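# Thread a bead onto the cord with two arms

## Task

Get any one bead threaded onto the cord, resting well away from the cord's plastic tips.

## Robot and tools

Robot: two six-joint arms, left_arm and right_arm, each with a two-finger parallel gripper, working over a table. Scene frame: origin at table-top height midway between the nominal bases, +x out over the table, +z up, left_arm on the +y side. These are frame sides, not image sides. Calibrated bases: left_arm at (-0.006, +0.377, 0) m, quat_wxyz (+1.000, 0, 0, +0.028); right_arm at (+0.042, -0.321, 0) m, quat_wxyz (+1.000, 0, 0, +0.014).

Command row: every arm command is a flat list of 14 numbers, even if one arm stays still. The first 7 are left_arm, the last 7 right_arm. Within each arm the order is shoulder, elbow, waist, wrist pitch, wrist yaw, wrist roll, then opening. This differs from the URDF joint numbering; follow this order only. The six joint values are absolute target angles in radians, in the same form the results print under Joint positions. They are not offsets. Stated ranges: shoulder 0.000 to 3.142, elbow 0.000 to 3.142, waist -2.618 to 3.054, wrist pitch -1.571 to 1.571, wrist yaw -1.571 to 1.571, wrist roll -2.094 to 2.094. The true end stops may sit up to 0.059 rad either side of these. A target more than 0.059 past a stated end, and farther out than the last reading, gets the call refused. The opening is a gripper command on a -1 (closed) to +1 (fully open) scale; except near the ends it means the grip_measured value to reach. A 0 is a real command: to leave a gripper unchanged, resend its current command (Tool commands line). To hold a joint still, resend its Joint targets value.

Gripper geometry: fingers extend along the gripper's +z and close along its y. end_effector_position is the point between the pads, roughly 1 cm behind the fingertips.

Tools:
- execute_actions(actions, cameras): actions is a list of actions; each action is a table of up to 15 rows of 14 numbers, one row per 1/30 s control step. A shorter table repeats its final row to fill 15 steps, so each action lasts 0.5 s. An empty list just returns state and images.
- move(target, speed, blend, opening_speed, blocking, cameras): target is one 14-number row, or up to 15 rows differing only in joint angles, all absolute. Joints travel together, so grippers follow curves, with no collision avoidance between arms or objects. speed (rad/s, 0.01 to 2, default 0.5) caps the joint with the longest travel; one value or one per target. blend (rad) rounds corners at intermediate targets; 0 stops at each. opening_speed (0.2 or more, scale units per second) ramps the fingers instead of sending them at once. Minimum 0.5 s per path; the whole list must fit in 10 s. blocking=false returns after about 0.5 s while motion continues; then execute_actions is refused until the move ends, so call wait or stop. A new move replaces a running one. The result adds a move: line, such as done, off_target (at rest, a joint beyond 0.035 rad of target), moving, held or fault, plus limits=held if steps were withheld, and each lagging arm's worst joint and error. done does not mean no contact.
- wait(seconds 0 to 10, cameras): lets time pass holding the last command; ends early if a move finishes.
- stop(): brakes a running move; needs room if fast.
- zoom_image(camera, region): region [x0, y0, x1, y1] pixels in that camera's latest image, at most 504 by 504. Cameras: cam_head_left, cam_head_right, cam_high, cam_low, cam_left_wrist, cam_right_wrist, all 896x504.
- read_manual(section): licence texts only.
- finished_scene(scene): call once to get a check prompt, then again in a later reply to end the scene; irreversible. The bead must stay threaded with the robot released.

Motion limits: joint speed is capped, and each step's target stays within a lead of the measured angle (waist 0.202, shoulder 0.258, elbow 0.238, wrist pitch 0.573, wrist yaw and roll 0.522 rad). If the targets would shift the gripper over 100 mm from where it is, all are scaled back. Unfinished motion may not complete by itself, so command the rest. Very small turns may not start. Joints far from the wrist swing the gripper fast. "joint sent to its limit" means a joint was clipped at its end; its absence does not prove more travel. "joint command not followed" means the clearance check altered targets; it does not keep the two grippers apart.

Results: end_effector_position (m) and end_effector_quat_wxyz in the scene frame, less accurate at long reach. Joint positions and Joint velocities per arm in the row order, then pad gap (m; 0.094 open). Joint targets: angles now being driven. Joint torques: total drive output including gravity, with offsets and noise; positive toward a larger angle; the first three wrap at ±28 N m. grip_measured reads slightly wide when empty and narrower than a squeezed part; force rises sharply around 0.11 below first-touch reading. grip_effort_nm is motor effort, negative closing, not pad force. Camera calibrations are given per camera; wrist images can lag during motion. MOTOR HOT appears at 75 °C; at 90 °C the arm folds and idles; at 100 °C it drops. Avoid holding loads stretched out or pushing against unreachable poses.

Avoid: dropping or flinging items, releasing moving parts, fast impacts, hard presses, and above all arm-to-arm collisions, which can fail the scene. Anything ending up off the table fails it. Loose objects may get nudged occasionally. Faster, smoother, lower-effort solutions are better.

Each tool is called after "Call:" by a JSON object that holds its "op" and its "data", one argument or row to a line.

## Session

Call:
{"op": "execute_actions", "data": {
  "actions": []
}}

Call:
{"op": "zoom_image", "data": {
  "camera": "cam_high",
  "region": [240, 140, 560, 380]
}}

Scene clock: 0.00 s.
left_arm: end_effector_position=(+0.3959, +0.4124, +0.1102) grip_measured=+1.000 grip_effort_nm=n/a end_effector_quat_wxyz=(+0.589, -0.045, +0.805, +0.054) | right_arm: end_effector_position=(+0.4525, -0.3238, +0.1308) grip_measured=+1.000 grip_effort_nm=n/a end_effector_quat_wxyz=(+0.636, +0.006, +0.771, -0.032)
Joint names: [shoulder, elbow, waist, wrist pitch, wrist yaw, wrist roll]
Joint positions: left_arm=[1.534 0.395 -0.018 0.833 -0.104 0.002 0.094] | right_arm=[1.572 0.383 0.002 0.999 0.086 -0.027 0.094]
Joint velocities: left_arm=[0.002 -0.012 0.002 -0.022 0.037 -0.051 0] | right_arm=[-0.027 -0.002 -0.012 -0.051 -0.081 0.051 0]
Joint torques (N m): no reading
Heat: left arm: 25 °C; right arm: 30 °C.
Joint targets: left_arm=[1.524 0.405 -0.018 0.843 -0.105 0.001] | right_arm=[1.562 0.392 0.002 1.009 0.087 -0.027]
Tool commands: left_gripper/opening=+1.0 right_gripper/opening=+1.0
camera_calibration:
cam_left_wrist: T_world_to_cam=[[0.0942731, -0.983278, -0.155814, 0.389762], [-0.871723, -0.00593639, -0.489963, 0.427505], [0.480845, 0.182017, -0.857705, -0.0577713], [0, 0, 0, 1]] pos_world=[0.363701, 0.396297, 0.220641]
cam_right_wrist: T_world_to_cam=[[-0.0691232, -0.996001, -0.0566057, -0.281874], [-0.798666, 0.0892504, -0.59512, 0.493301], [0.597792, 0.00407242, -0.801641, -0.0484139], [0, 0, 0, 1]] pos_world=[0.40344, -0.324577, 0.238807]

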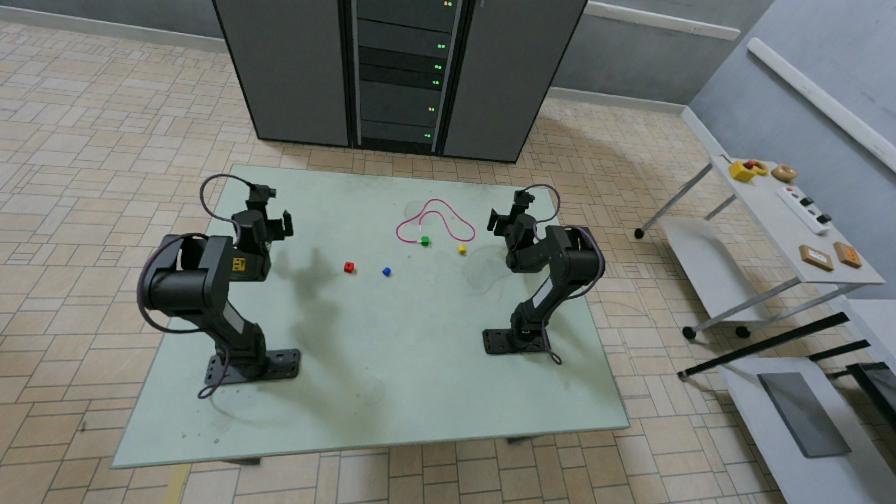

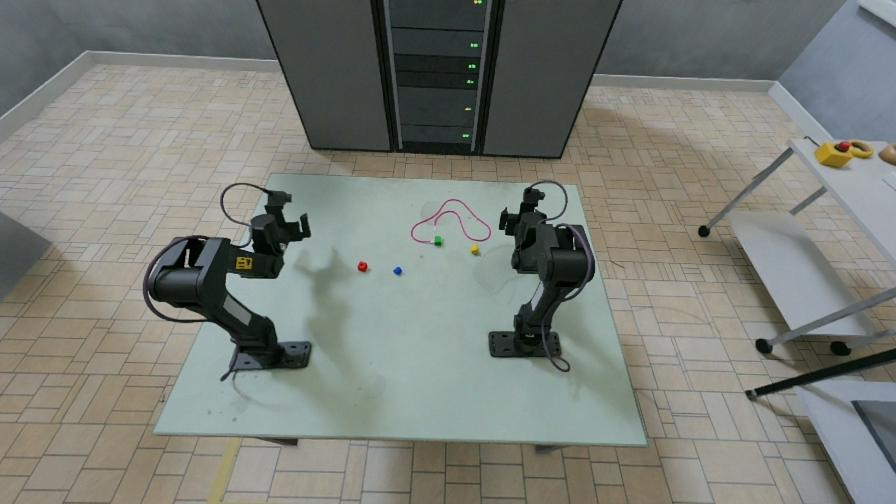

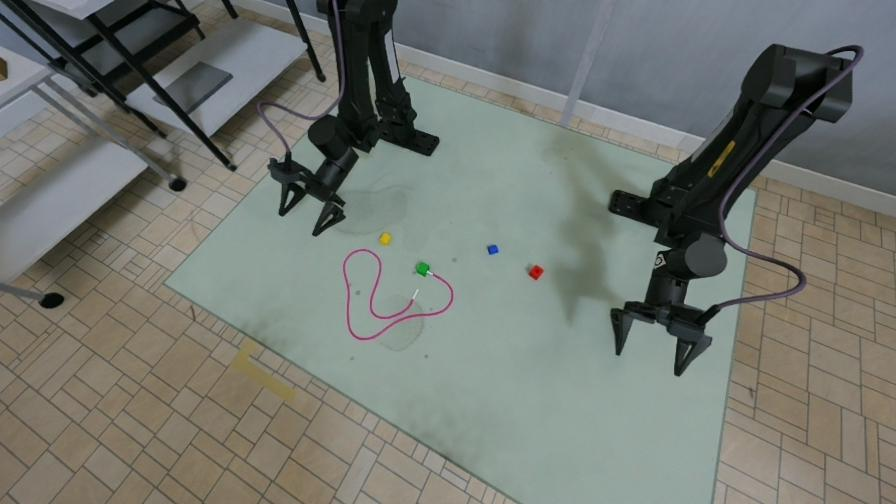

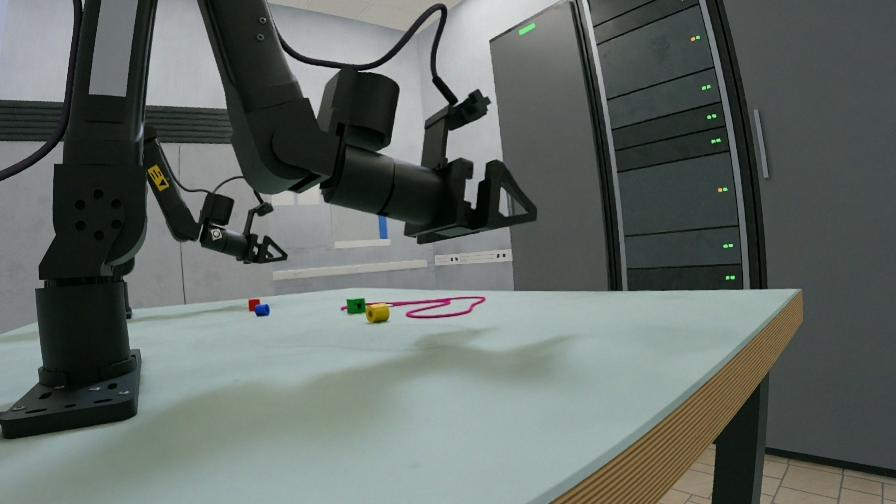

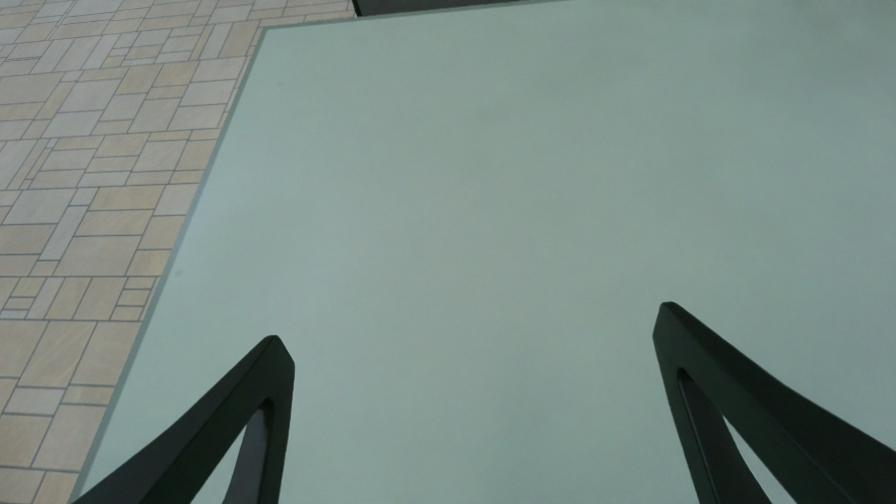

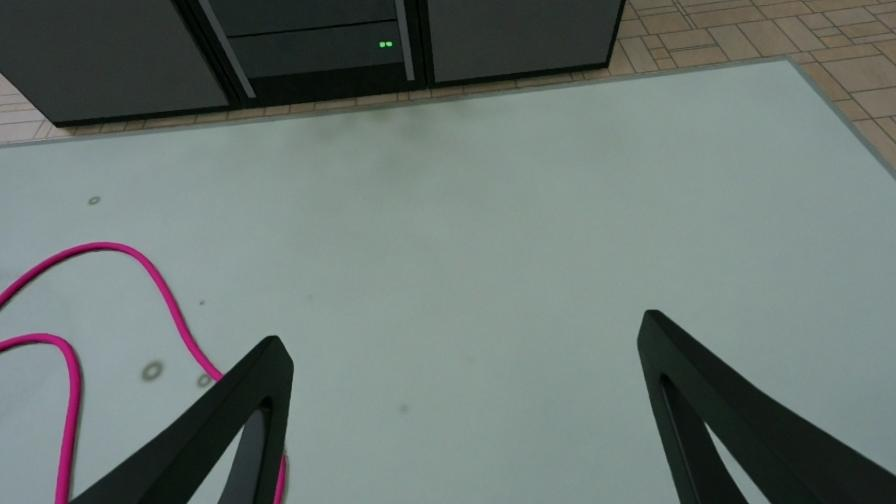

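Scaled by 1.575 from the camera's 896x504 image, which has a finer 1280x720 frame.

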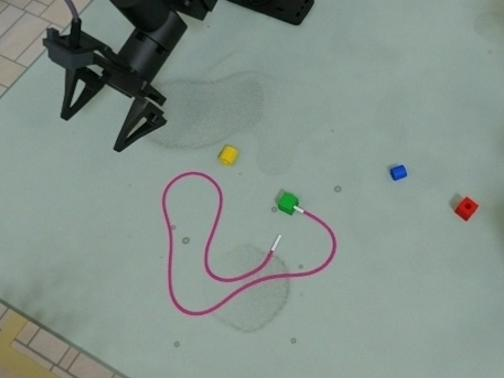

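Call:
{"op": "zoom_image", "data": {
  "camera": "cam_high",
  "region": [390, 230, 470, 330]
}}

Call:
{"op": "zoom_image", "data": {
  "camera": "cam_head_right",
  "region": [400, 190, 500, 260]
}}

Call:
{"op": "zoom_image", "data": {
  "camera": "cam_head_left",
  "region": [390, 190, 490, 260]
}}

Call:
{"op": "zoom_image", "data": {
  "camera": "cam_low",
  "region": [320, 280, 500, 330]
}}

Scaled by 5.040 from the camera's 896x504 image, which has a finer 1280x720 frame.

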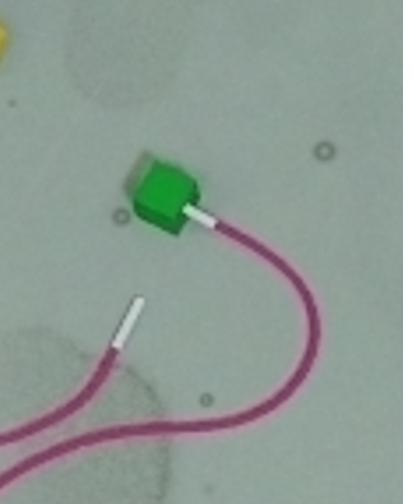

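Scaled by 5.040 from the camera's 896x504 image, which has a finer 1280x720 frame.

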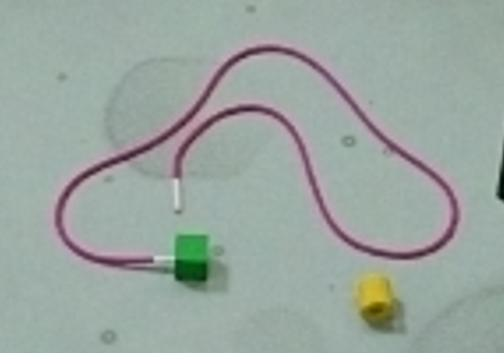

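Scaled by 5.040 from the camera's 896x504 image, which has a finer 1280x720 frame.

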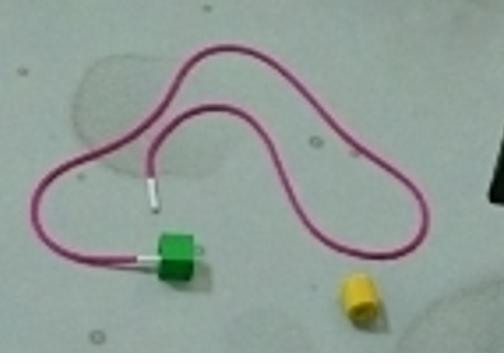

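Scaled by 2.800 from the camera's 896x504 image, which has a finer 1280x720 frame.

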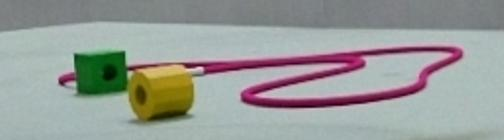

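Call:
{"op": "move", "data": {
  "target": [1.524,0.405,-0.018,0.843,-0.105,0.001,0,2.11,1.815,0.525,-1.12,-0.26,2.09,0.1],
  "speed": 0.6,
  "opening_speed": 1
}}

Call:
{"op": "zoom_image", "data": {
  "camera": "cam_right_wrist",
  "region": [300, 150, 700, 504]
}}

Scene clock: 122.73 s.
left_arm: end_effector_position=(+0.3959, +0.4124, +0.1102) grip_measured=+0.002 grip_effort_nm=-0.090 end_effector_quat_wxyz=(+0.589, -0.045, +0.805, +0.054) | right_arm: end_effector_position=(+0.3949, -0.0513, +0.0907) grip_measured=+0.103 grip_effort_nm=-0.168 end_effector_quat_wxyz=(-0.101, +0.675, +0.722, +0.112)
Joint names: [shoulder, elbow, waist, wrist pitch, wrist yaw, wrist roll]
Joint positions: left_arm=[1.534 0.395 -0.018 0.833 -0.104 0.002 0.047] | right_arm=[2.088 1.777 0.522 -1.093 -0.254 2.075 0.052]
Joint velocities: left_arm=[0.007 -0.022 0.012 -0.007 0.051 0.037 0] | right_arm=[-0.012 0.007 -0.012 -0.037 -0.022 0.066 0]
Joint torques (N m): left_arm=[-5.82 5.61 0.02 1.63 -0.04 -0.02] | right_arm=[-9.33 9.09 0.28 0.04 -0.19 0.06]
Heat: left arm: 30 °C; right arm: 31 °C.
Joint targets: left_arm=[1.524 0.405 -0.018 0.843 -0.105 0.001] | right_arm=[2.110 1.815 0.525 -1.120 -0.260 2.081]
joint sent to its limit (right arm) — the wrist roll, upper limit.
move: off_target (right_arm); right_arm: the elbow is farthest, 0.038 rad from its target
camera_calibration:
cam_left_wrist: T_world_to_cam=[[0.0942731, -0.983278, -0.155814, 0.389762], [-0.871723, -0.00593639, -0.489963, 0.427505], [0.480845, 0.182017, -0.857705, -0.0577713], [0, 0, 0, 1]] pos_world=[0.363701, 0.396297, 0.220641]
cam_right_wrist: T_world_to_cam=[[-0.999435, 0.0332948, 0.00469617, 0.397824], [0.0207527, 0.500907, 0.865252, -0.0358271], [0.026456, 0.86486, -0.501315, 0.195333], [0, 0, 0, 1]] pos_world=[0.393174, -0.164235, 0.127055]

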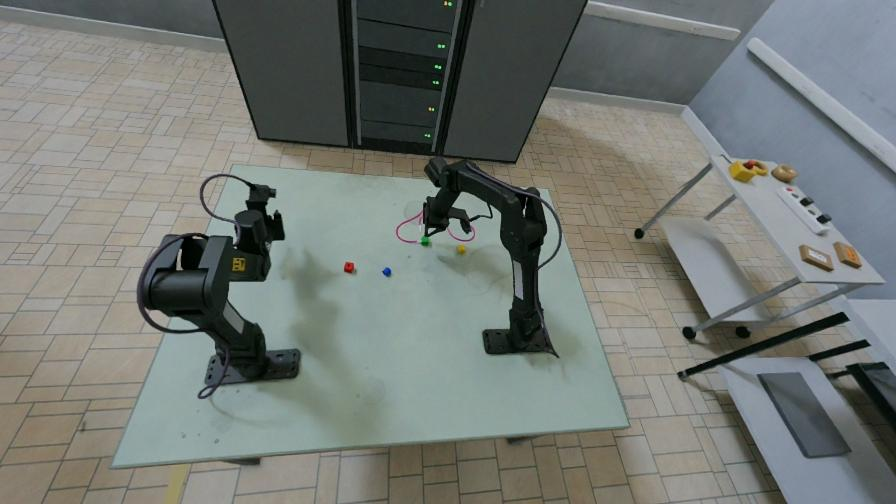

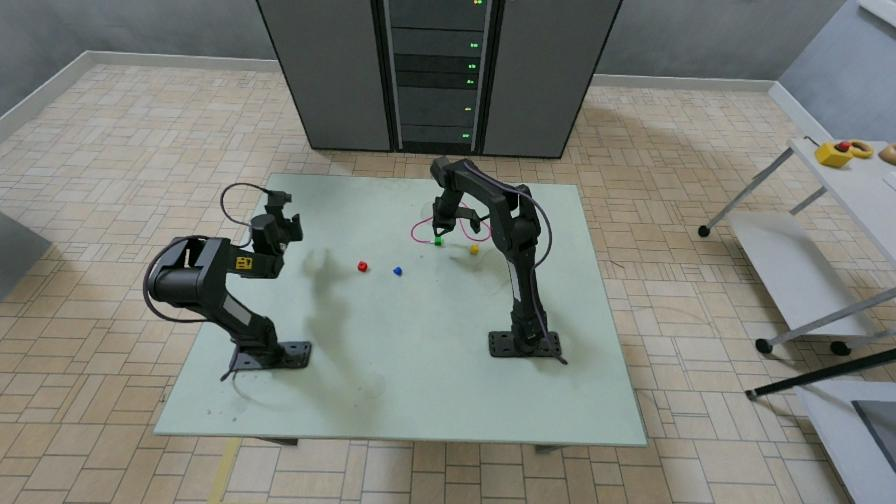

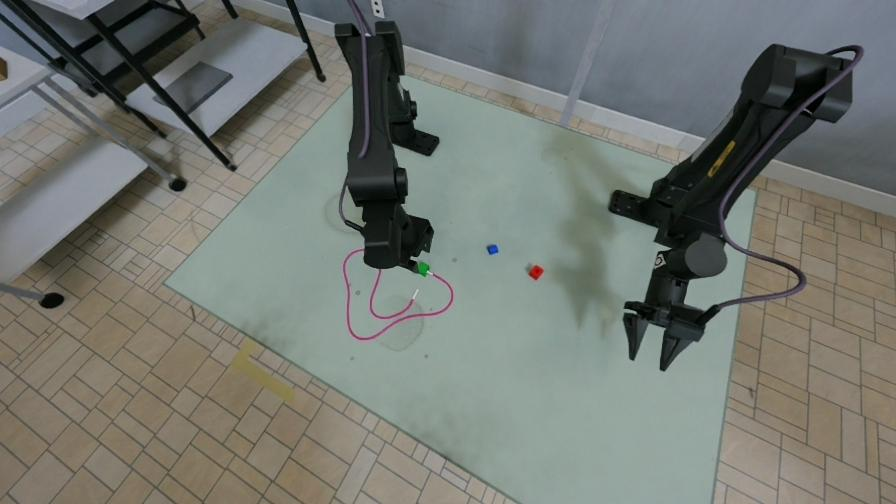

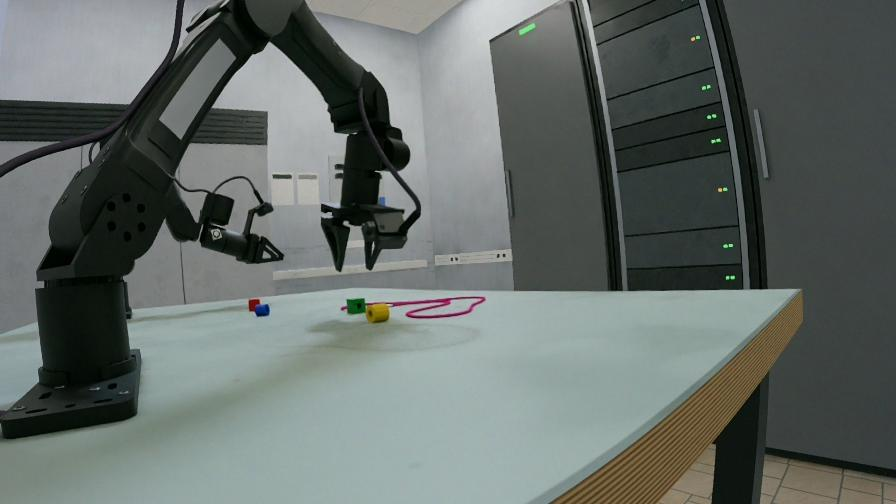

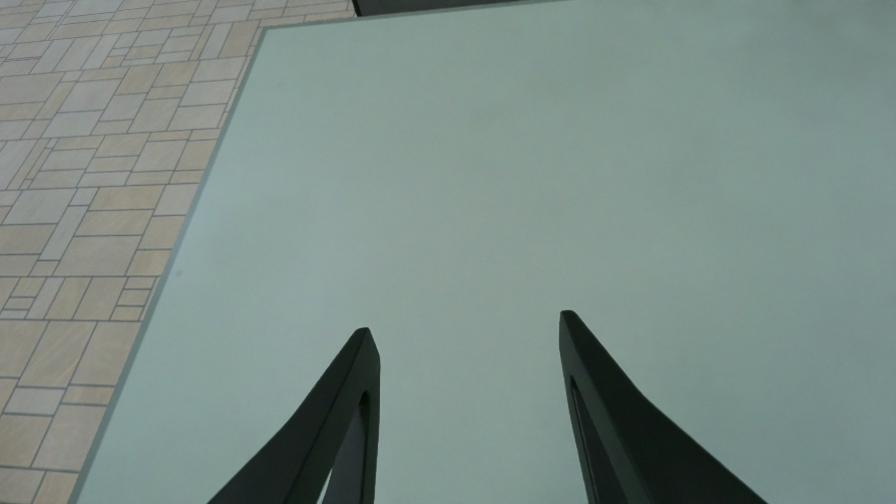

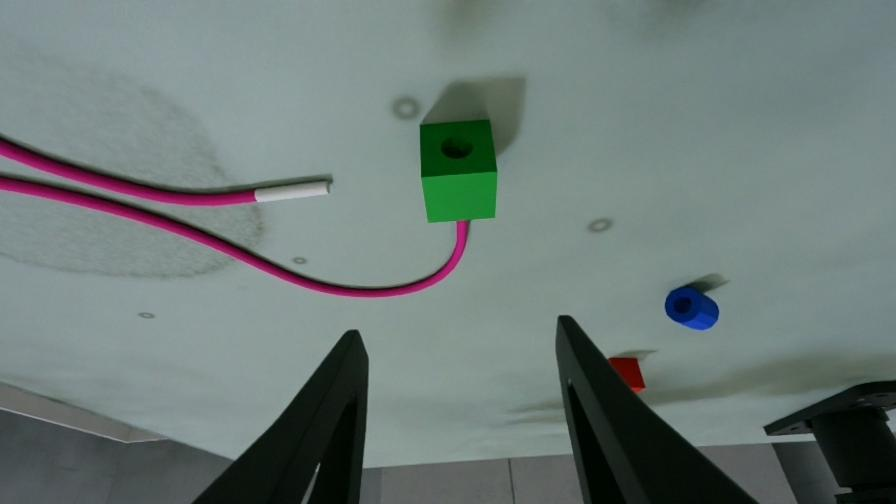

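Scaled by 1.260 from the camera's 896x504 image, which has a finer 1280x720 frame.

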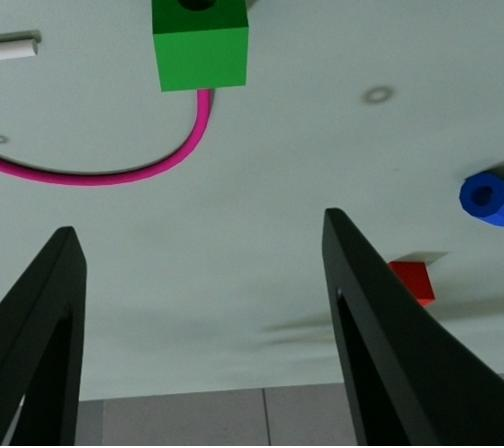

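Call:
{"op": "move", "data": {
  "target": [1.524,0.405,-0.018,0.843,-0.105,0.001,0,2.165,1.598,0.536,-0.861,-0.26,2.08,0.1],
  "speed": 0.2,
  "cameras": ["cam_right_wrist","cam_low","cam_head_left","cam_high"]
}}

Call:
{"op": "zoom_image", "data": {
  "camera": "cam_low",
  "region": [300, 240, 460, 340]
}}

Call:
{"op": "zoom_image", "data": {
  "camera": "cam_high",
  "region": [390, 230, 470, 330]
}}

Scene clock: 146.67 s.
left_arm: end_effector_position=(+0.3959, +0.4124, +0.1102) grip_measured=+0.002 grip_effort_nm=-0.090 end_effector_quat_wxyz=(+0.589, -0.045, +0.805, +0.054) | right_arm: end_effector_position=(+0.3974, -0.0482, +0.0283) grip_measured=+0.103 grip_effort_nm=-0.168 end_effector_quat_wxyz=(-0.101, +0.674, +0.723, +0.113)
Joint names: [shoulder, elbow, waist, wrist pitch, wrist yaw, wrist roll]
Joint positions: left_arm=[1.534 0.395 -0.018 0.833 -0.104 0.002 0.047] | right_arm=[2.147 1.616 0.525 -0.87 -0.255 2.076 0.052]
Joint velocities: left_arm=[-0.012 0.007 0.007 0.022 -0.037 -0.022 0] | right_arm=[-0.017 -0.007 0.012 -0.037 -0.007 -0.051 0]
Joint torques (N m): left_arm=[-5.83 5.59 0.03 1.62 -0.04 -0.02] | right_arm=[-9.84 4.71 0.95 0.44 -0.17 0.04]
Heat: left arm: 30 °C; right arm: 33 °C.
Joint targets: left_arm=[1.524 0.405 -0.018 0.843 -0.105 0.001] | right_arm=[2.165 1.598 0.536 -0.861 -0.260 2.080]
move: done
camera_calibration:
cam_right_wrist: T_world_to_cam=[[-0.999497, 0.031581, 0.00290611, 0.400602], [0.0182859, 0.498996, 0.866411, 0.0173997], [0.025912, 0.866028, -0.499323, 0.161475], [0, 0, 0, 1]] pos_world=[0.395898, -0.161176, 0.0643889]
Images, in order (width x height): cam_head_left 896x504, cam_high 896x504, cam_low 896x504, cam_right_wrist 896x504.

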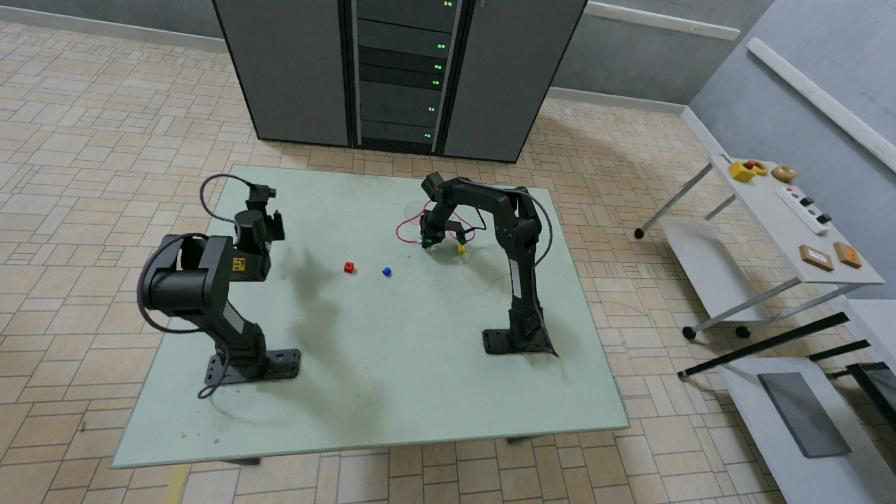

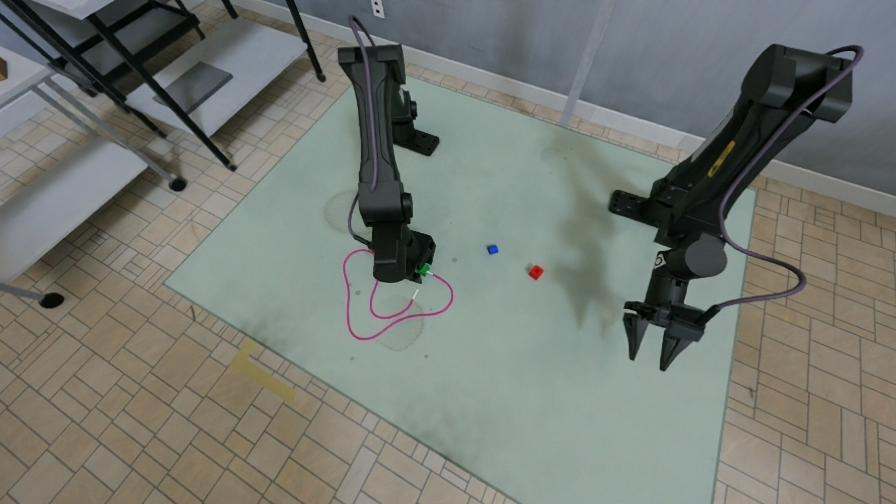

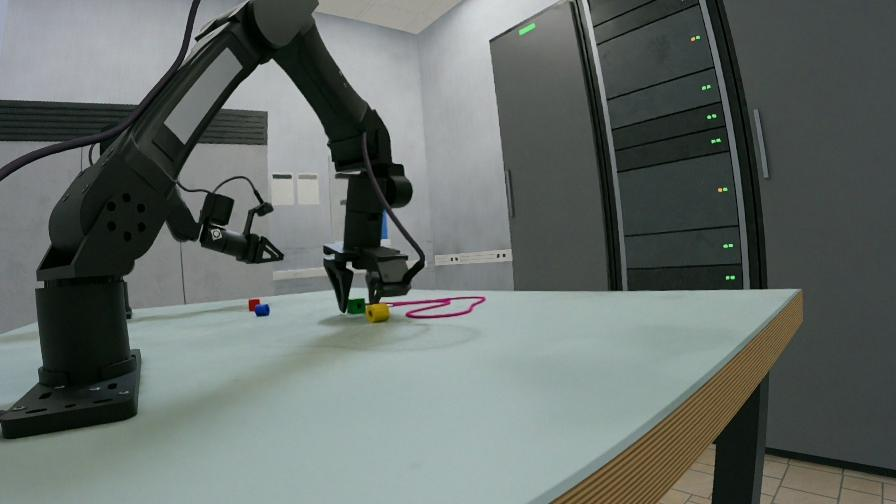

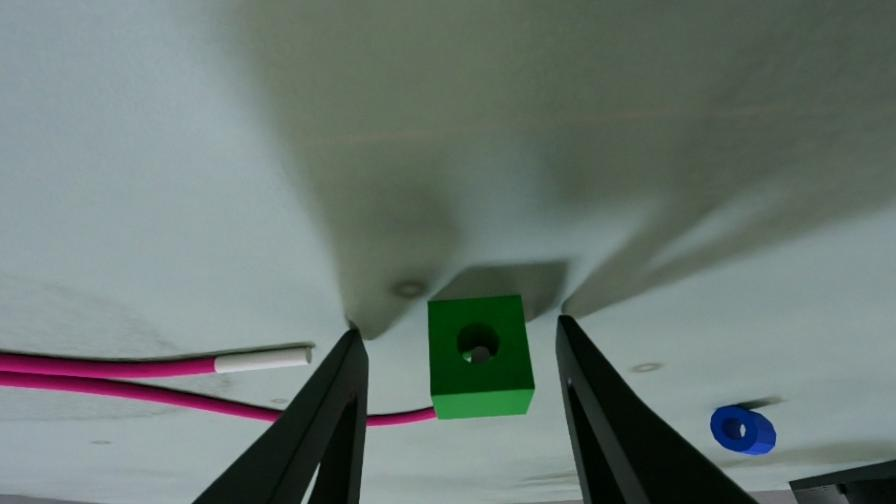

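Scaled by 3.150 from the camera's 896x504 image, which has a finer 1280x720 frame.

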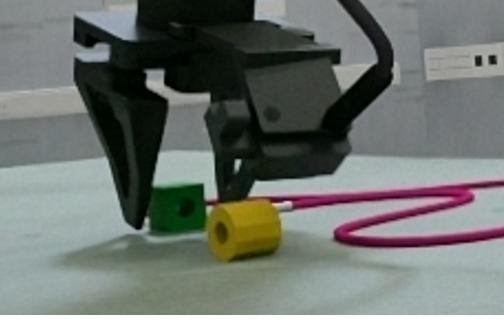

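Scaled by 5.040 from the camera's 896x504 image, which has a finer 1280x720 frame.

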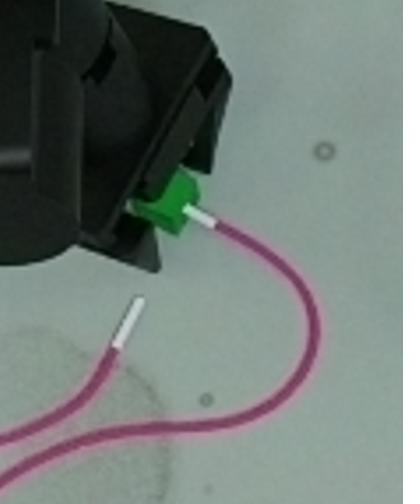

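Call:
{"op": "move", "data": {
  "target": [1.524,0.405,-0.018,0.843,-0.105,0.001,0,2.165,1.598,0.547,-0.861,-0.26,2.08,0.1],
  "speed": 0.2,
  "cameras": ["cam_right_wrist"]
}}

Scene clock: 161.27 s.
left_arm: end_effector_position=(+0.3959, +0.4124, +0.1102) grip_measured=+0.002 grip_effort_nm=-0.090 end_effector_quat_wxyz=(+0.589, -0.045, +0.805, +0.054) | right_arm: end_effector_position=(+0.3934, -0.0426, +0.0284) grip_measured=+0.103 grip_effort_nm=-0.168 end_effector_quat_wxyz=(-0.102, +0.669, +0.728, +0.113)
Joint names: [shoulder, elbow, waist, wrist pitch, wrist yaw, wrist roll]
Joint positions: left_arm=[1.534 0.395 -0.018 0.833 -0.104 0.002 0.047] | right_arm=[2.147 1.616 0.54 -0.868 -0.255 2.076 0.052]
Joint velocities: left_arm=[0.007 0.002 -0.012 -0.007 -0.051 -0.022 -0.001] | right_arm=[-0.032 0.007 -0.012 -0.007 0.022 -0.007 -0.001]
Joint torques (N m): left_arm=[-5.85 5.6 0.05 1.62 -0.04 -0.03] | right_arm=[-9.87 4.64 0.57 0.41 -0.19 0.06]
Heat: left arm: 31 °C; right arm: 31 °C.
Joint targets: left_arm=[1.524 0.405 -0.018 0.843 -0.105 0.001] | right_arm=[2.165 1.598 0.547 -0.861 -0.260 2.080]
move: done
camera_calibration:
cam_right_wrist: T_world_to_cam=[[-0.999865, 0.0162596, 0.00215845, 0.395923], [0.00997641, 0.49841, 0.866884, 0.0178548], [0.0130194, 0.866789, -0.498505, 0.161844], [0, 0, 0, 1]] pos_world=[0.393584, -0.155621, 0.0643475]
Images, in order (width x height): cam_right_wrist 896x504.

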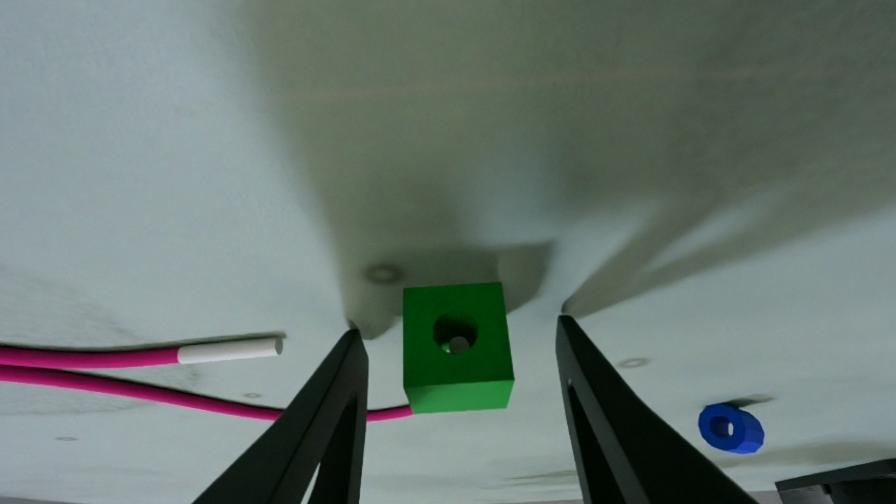

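Call:
{"op": "move", "data": {
  "target": [1.524,0.405,-0.018,0.843,-0.105,0.001,0,2.165,1.598,0.547,-0.861,-0.26,2.08,-0.72],
  "opening_speed": 0.5,
  "cameras": ["cam_right_wrist","cam_high","cam_low"]
}}

Call:
{"op": "zoom_image", "data": {
  "camera": "cam_high",
  "region": [390, 230, 470, 330]
}}

Call:
{"op": "zoom_image", "data": {
  "camera": "cam_low",
  "region": [300, 240, 460, 340]
}}

Scene clock: 168.83 s.
left_arm: end_effector_position=(+0.3959, +0.4124, +0.1102) grip_measured=+0.002 grip_effort_nm=-0.090 end_effector_quat_wxyz=(+0.589, -0.045, +0.805, +0.054) | right_arm: end_effector_position=(+0.3934, -0.0425, +0.0284) grip_measured=-0.531 grip_effort_nm=-1.053 end_effector_quat_wxyz=(-0.102, +0.669, +0.728, +0.113)
Joint names: [shoulder, elbow, waist, wrist pitch, wrist yaw, wrist roll]
Joint positions: left_arm=[1.534 0.395 -0.018 0.833 -0.104 0.002 0.047] | right_arm=[2.147 1.616 0.54 -0.868 -0.256 2.076 0.022]
Joint velocities: left_arm=[-0.027 0.012 -0.007 0.037 -0.066 -0.022 0] | right_arm=[-0.007 0.002 0.002 0.022 0.007 -0.022 0]
Joint torques (N m): left_arm=[-5.83 5.6 0.02 1.62 -0.04 -0.03] | right_arm=[-9.83 4.62 0.55 0.41 -0.18 0.06]
Heat: left arm: 31 °C; right arm: 31 °C.
Joint targets: left_arm=[1.524 0.405 -0.018 0.843 -0.105 0.001] | right_arm=[2.165 1.598 0.547 -0.861 -0.260 2.080]
move: done
camera_calibration:
cam_right_wrist: T_world_to_cam=[[-0.999866, 0.016194, 0.00236563, 0.395876], [0.0101193, 0.498136, 0.86704, 0.0177413], [0.0128625, 0.866948, -0.498233, 0.161867], [0, 0, 0, 1]] pos_world=[0.393561, -0.155579, 0.0643286]
Images, in order (width x height): cam_high 896x504, cam_low 896x504, cam_right_wrist 896x504.

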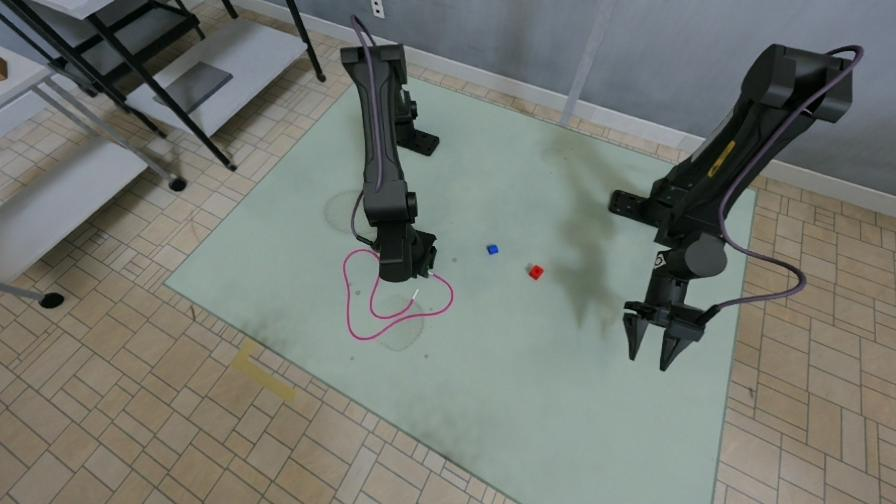

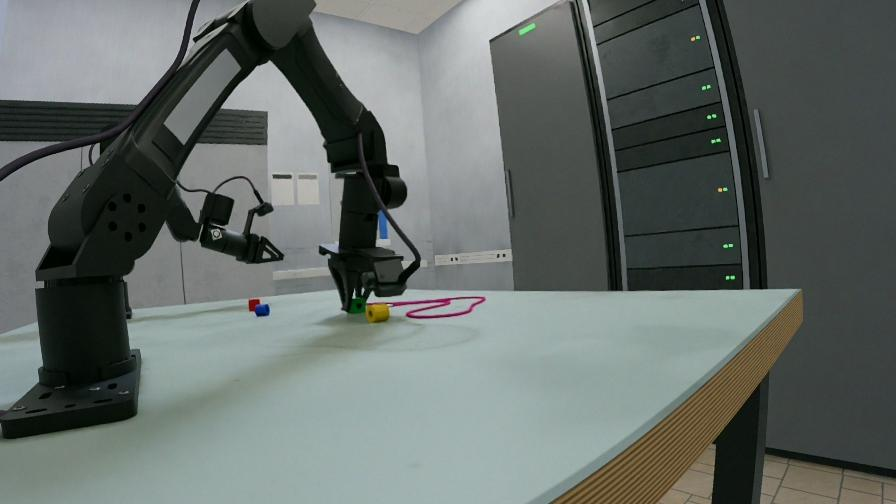

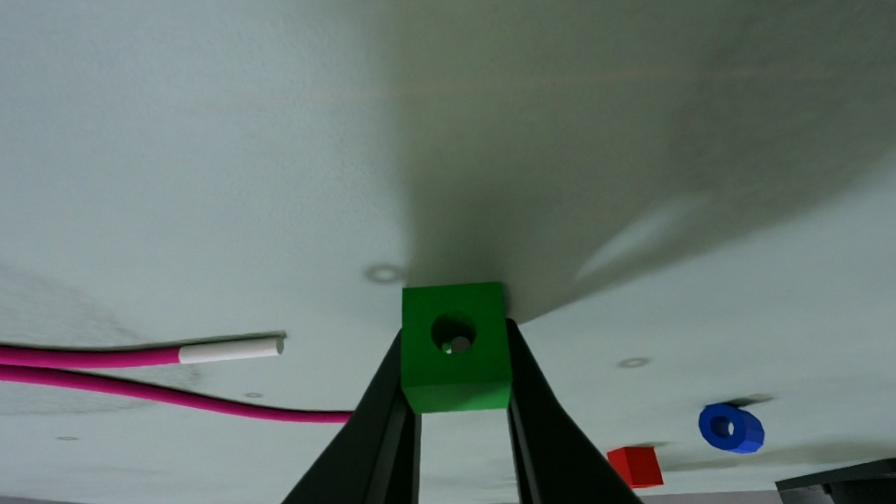

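Scaled by 5.040 from the camera's 896x504 image, which has a finer 1280x720 frame.

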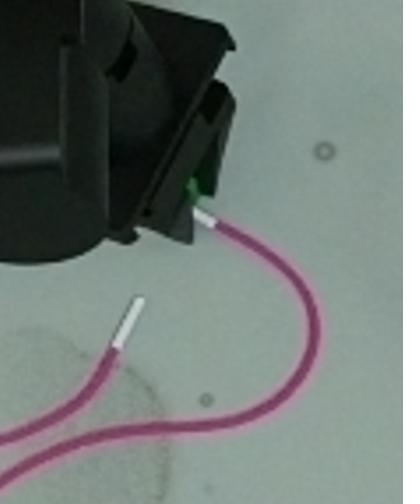

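Scaled by 3.150 from the camera's 896x504 image, which has a finer 1280x720 frame.

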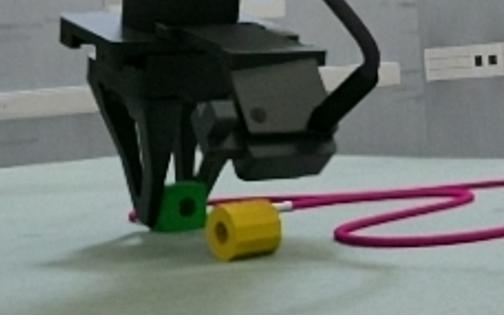

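Call:
{"op": "move", "data": {
  "target": [2.308,1.907,-0.640,-0.72,0.545,0.806,-0.5,2.165,1.598,0.547,-0.861,-0.26,2.08,-0.72],
  "speed": 0.5,
  "opening_speed": 1
}}

Call:
{"op": "zoom_image", "data": {
  "camera": "cam_left_wrist",
  "region": [300, 100, 700, 504]
}}

Scene clock: 199.73 s.
left_arm: end_effector_position=(+0.4315, +0.0393, +0.0778) grip_measured=-0.498 grip_effort_nm=-0.090 end_effector_quat_wxyz=(+0.294, +0.588, +0.730, -0.184) | right_arm: end_effector_position=(+0.3934, -0.0425, +0.0284) grip_measured=-0.531 grip_effort_nm=-1.057 end_effector_quat_wxyz=(-0.102, +0.669, +0.728, +0.113)
Joint names: [shoulder, elbow, waist, wrist pitch, wrist yaw, wrist roll]
Joint positions: left_arm=[2.209 1.735 -0.578 -0.523 0.441 0.703 0.024] | right_arm=[2.147 1.616 0.54 -0.868 -0.256 2.076 0.022]
Joint velocities: left_arm=[-0.012 -0.002 -0.017 0.022 -0.007 0.007 0] | right_arm=[0.017 0.007 -0.002 0.066 -0.066 0.007 0]
Joint torques (N m): left_arm=[-12.59 5.81 0.54 1.05 0.22 -0.02] | right_arm=[-9.87 4.63 0.55 0.41 -0.19 0.07]
Heat: left arm: 31 °C; right arm: 31 °C.
Joint targets: left_arm=[2.208 1.732 -0.571 -0.522 0.446 0.702] | right_arm=[2.165 1.598 0.547 -0.861 -0.260 2.080]
move: held (left_arm; a check stopped the path); limits=held; left_arm: the wrist pitch is farthest, 0.197 rad from its target
joint command not followed: on one or more control steps a check withheld the commanded joint targets of the left arm, and it was not sent them on those steps.
cause: the commanded joint targets, or the way to them, would bring a part of the robot too close to another arm (this arm's wrist camera and the right arm's wrist (the part past the wrist pitch), at the place that arm is still heading or pushing toward).
camera_calibration:
cam_left_wrist: T_world_to_cam=[[-0.977499, -0.139181, -0.158504, 0.443965], [-0.148613, 0.987669, 0.0492332, 0.0474133], [0.149698, 0.0716812, -0.98613, 0.122439], [0, 0, 0, 1]] pos_world=[0.422693, 0.00618638, 0.188777]
cam_right_wrist: T_world_to_cam=[[-0.999867, 0.0161284, 0.00257279, 0.395829], [0.0102622, 0.497862, 0.867196, 0.0176278], [0.0127056, 0.867106, -0.497961, 0.16189], [0, 0, 0, 1]] pos_world=[0.393538, -0.155536, 0.0643097]

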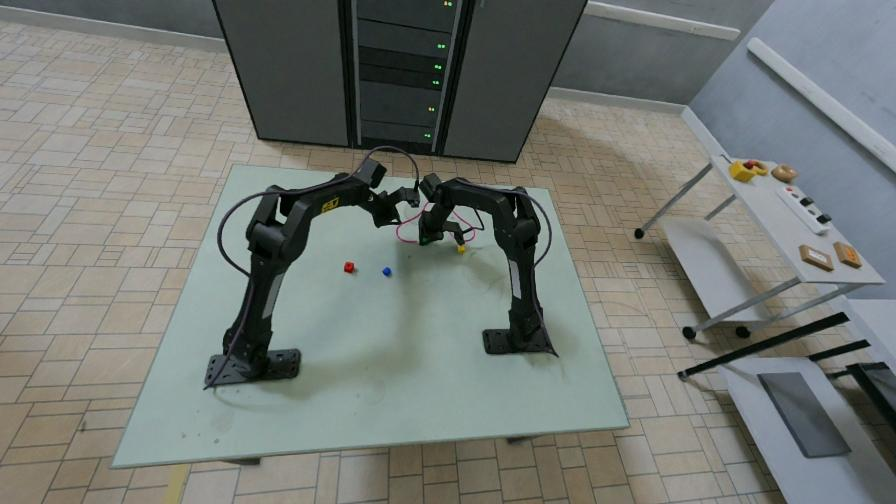

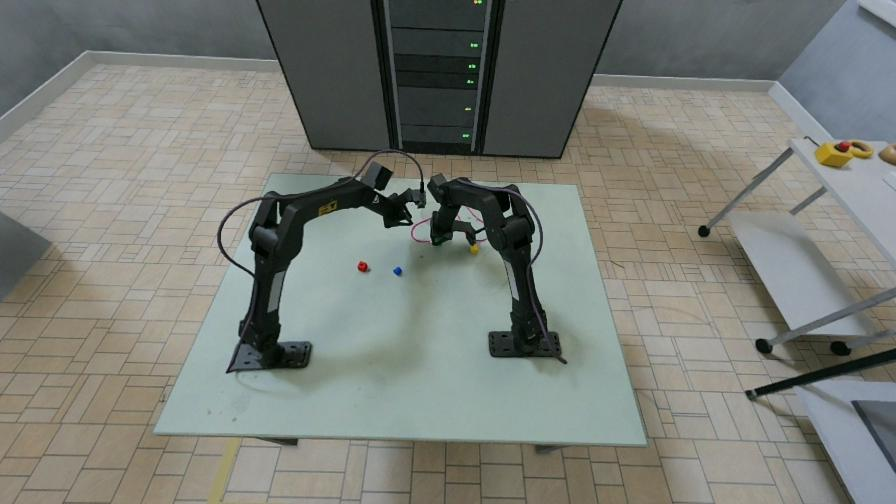

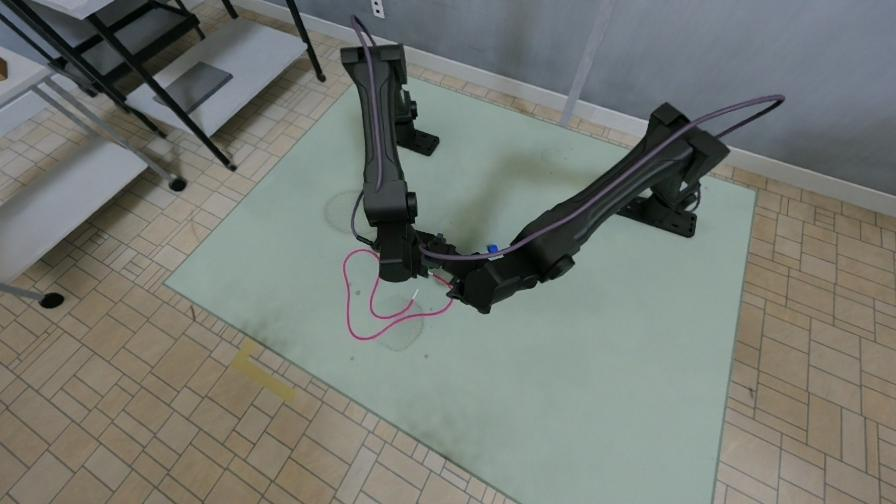

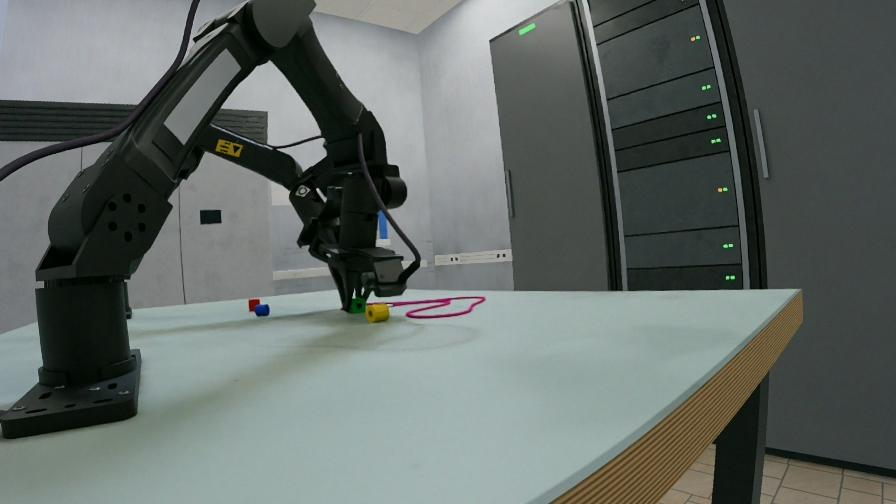

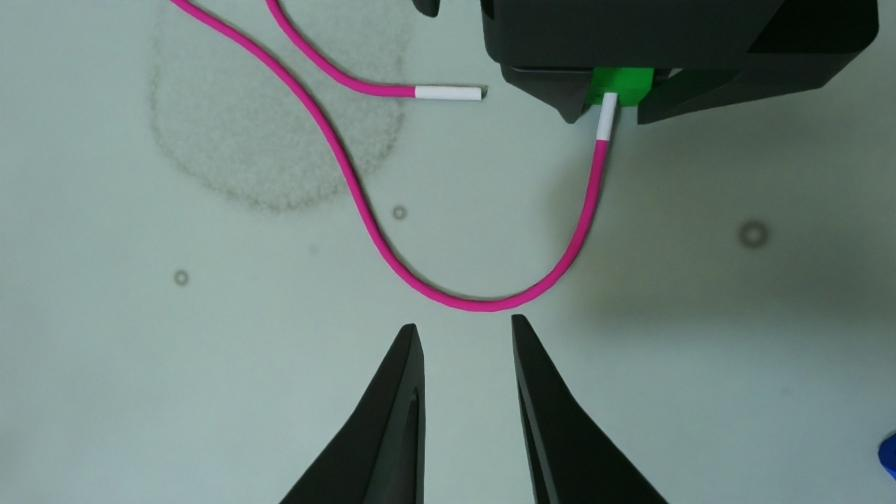

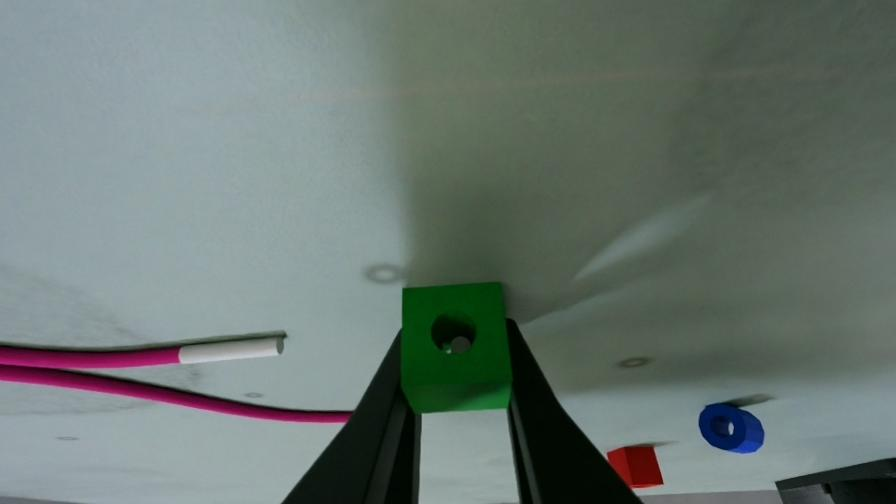

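Scaled by 1.248 from the camera's 896x504 image, which has a finer 1280x720 frame.

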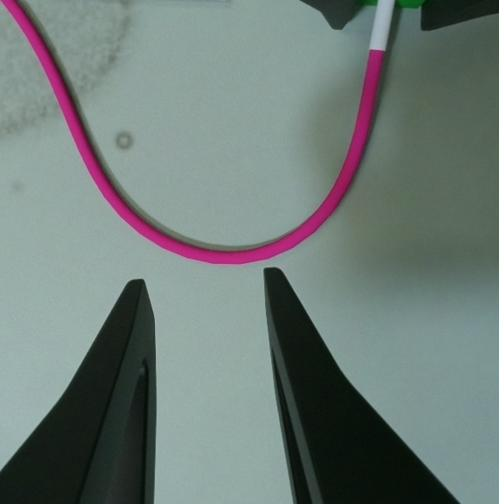

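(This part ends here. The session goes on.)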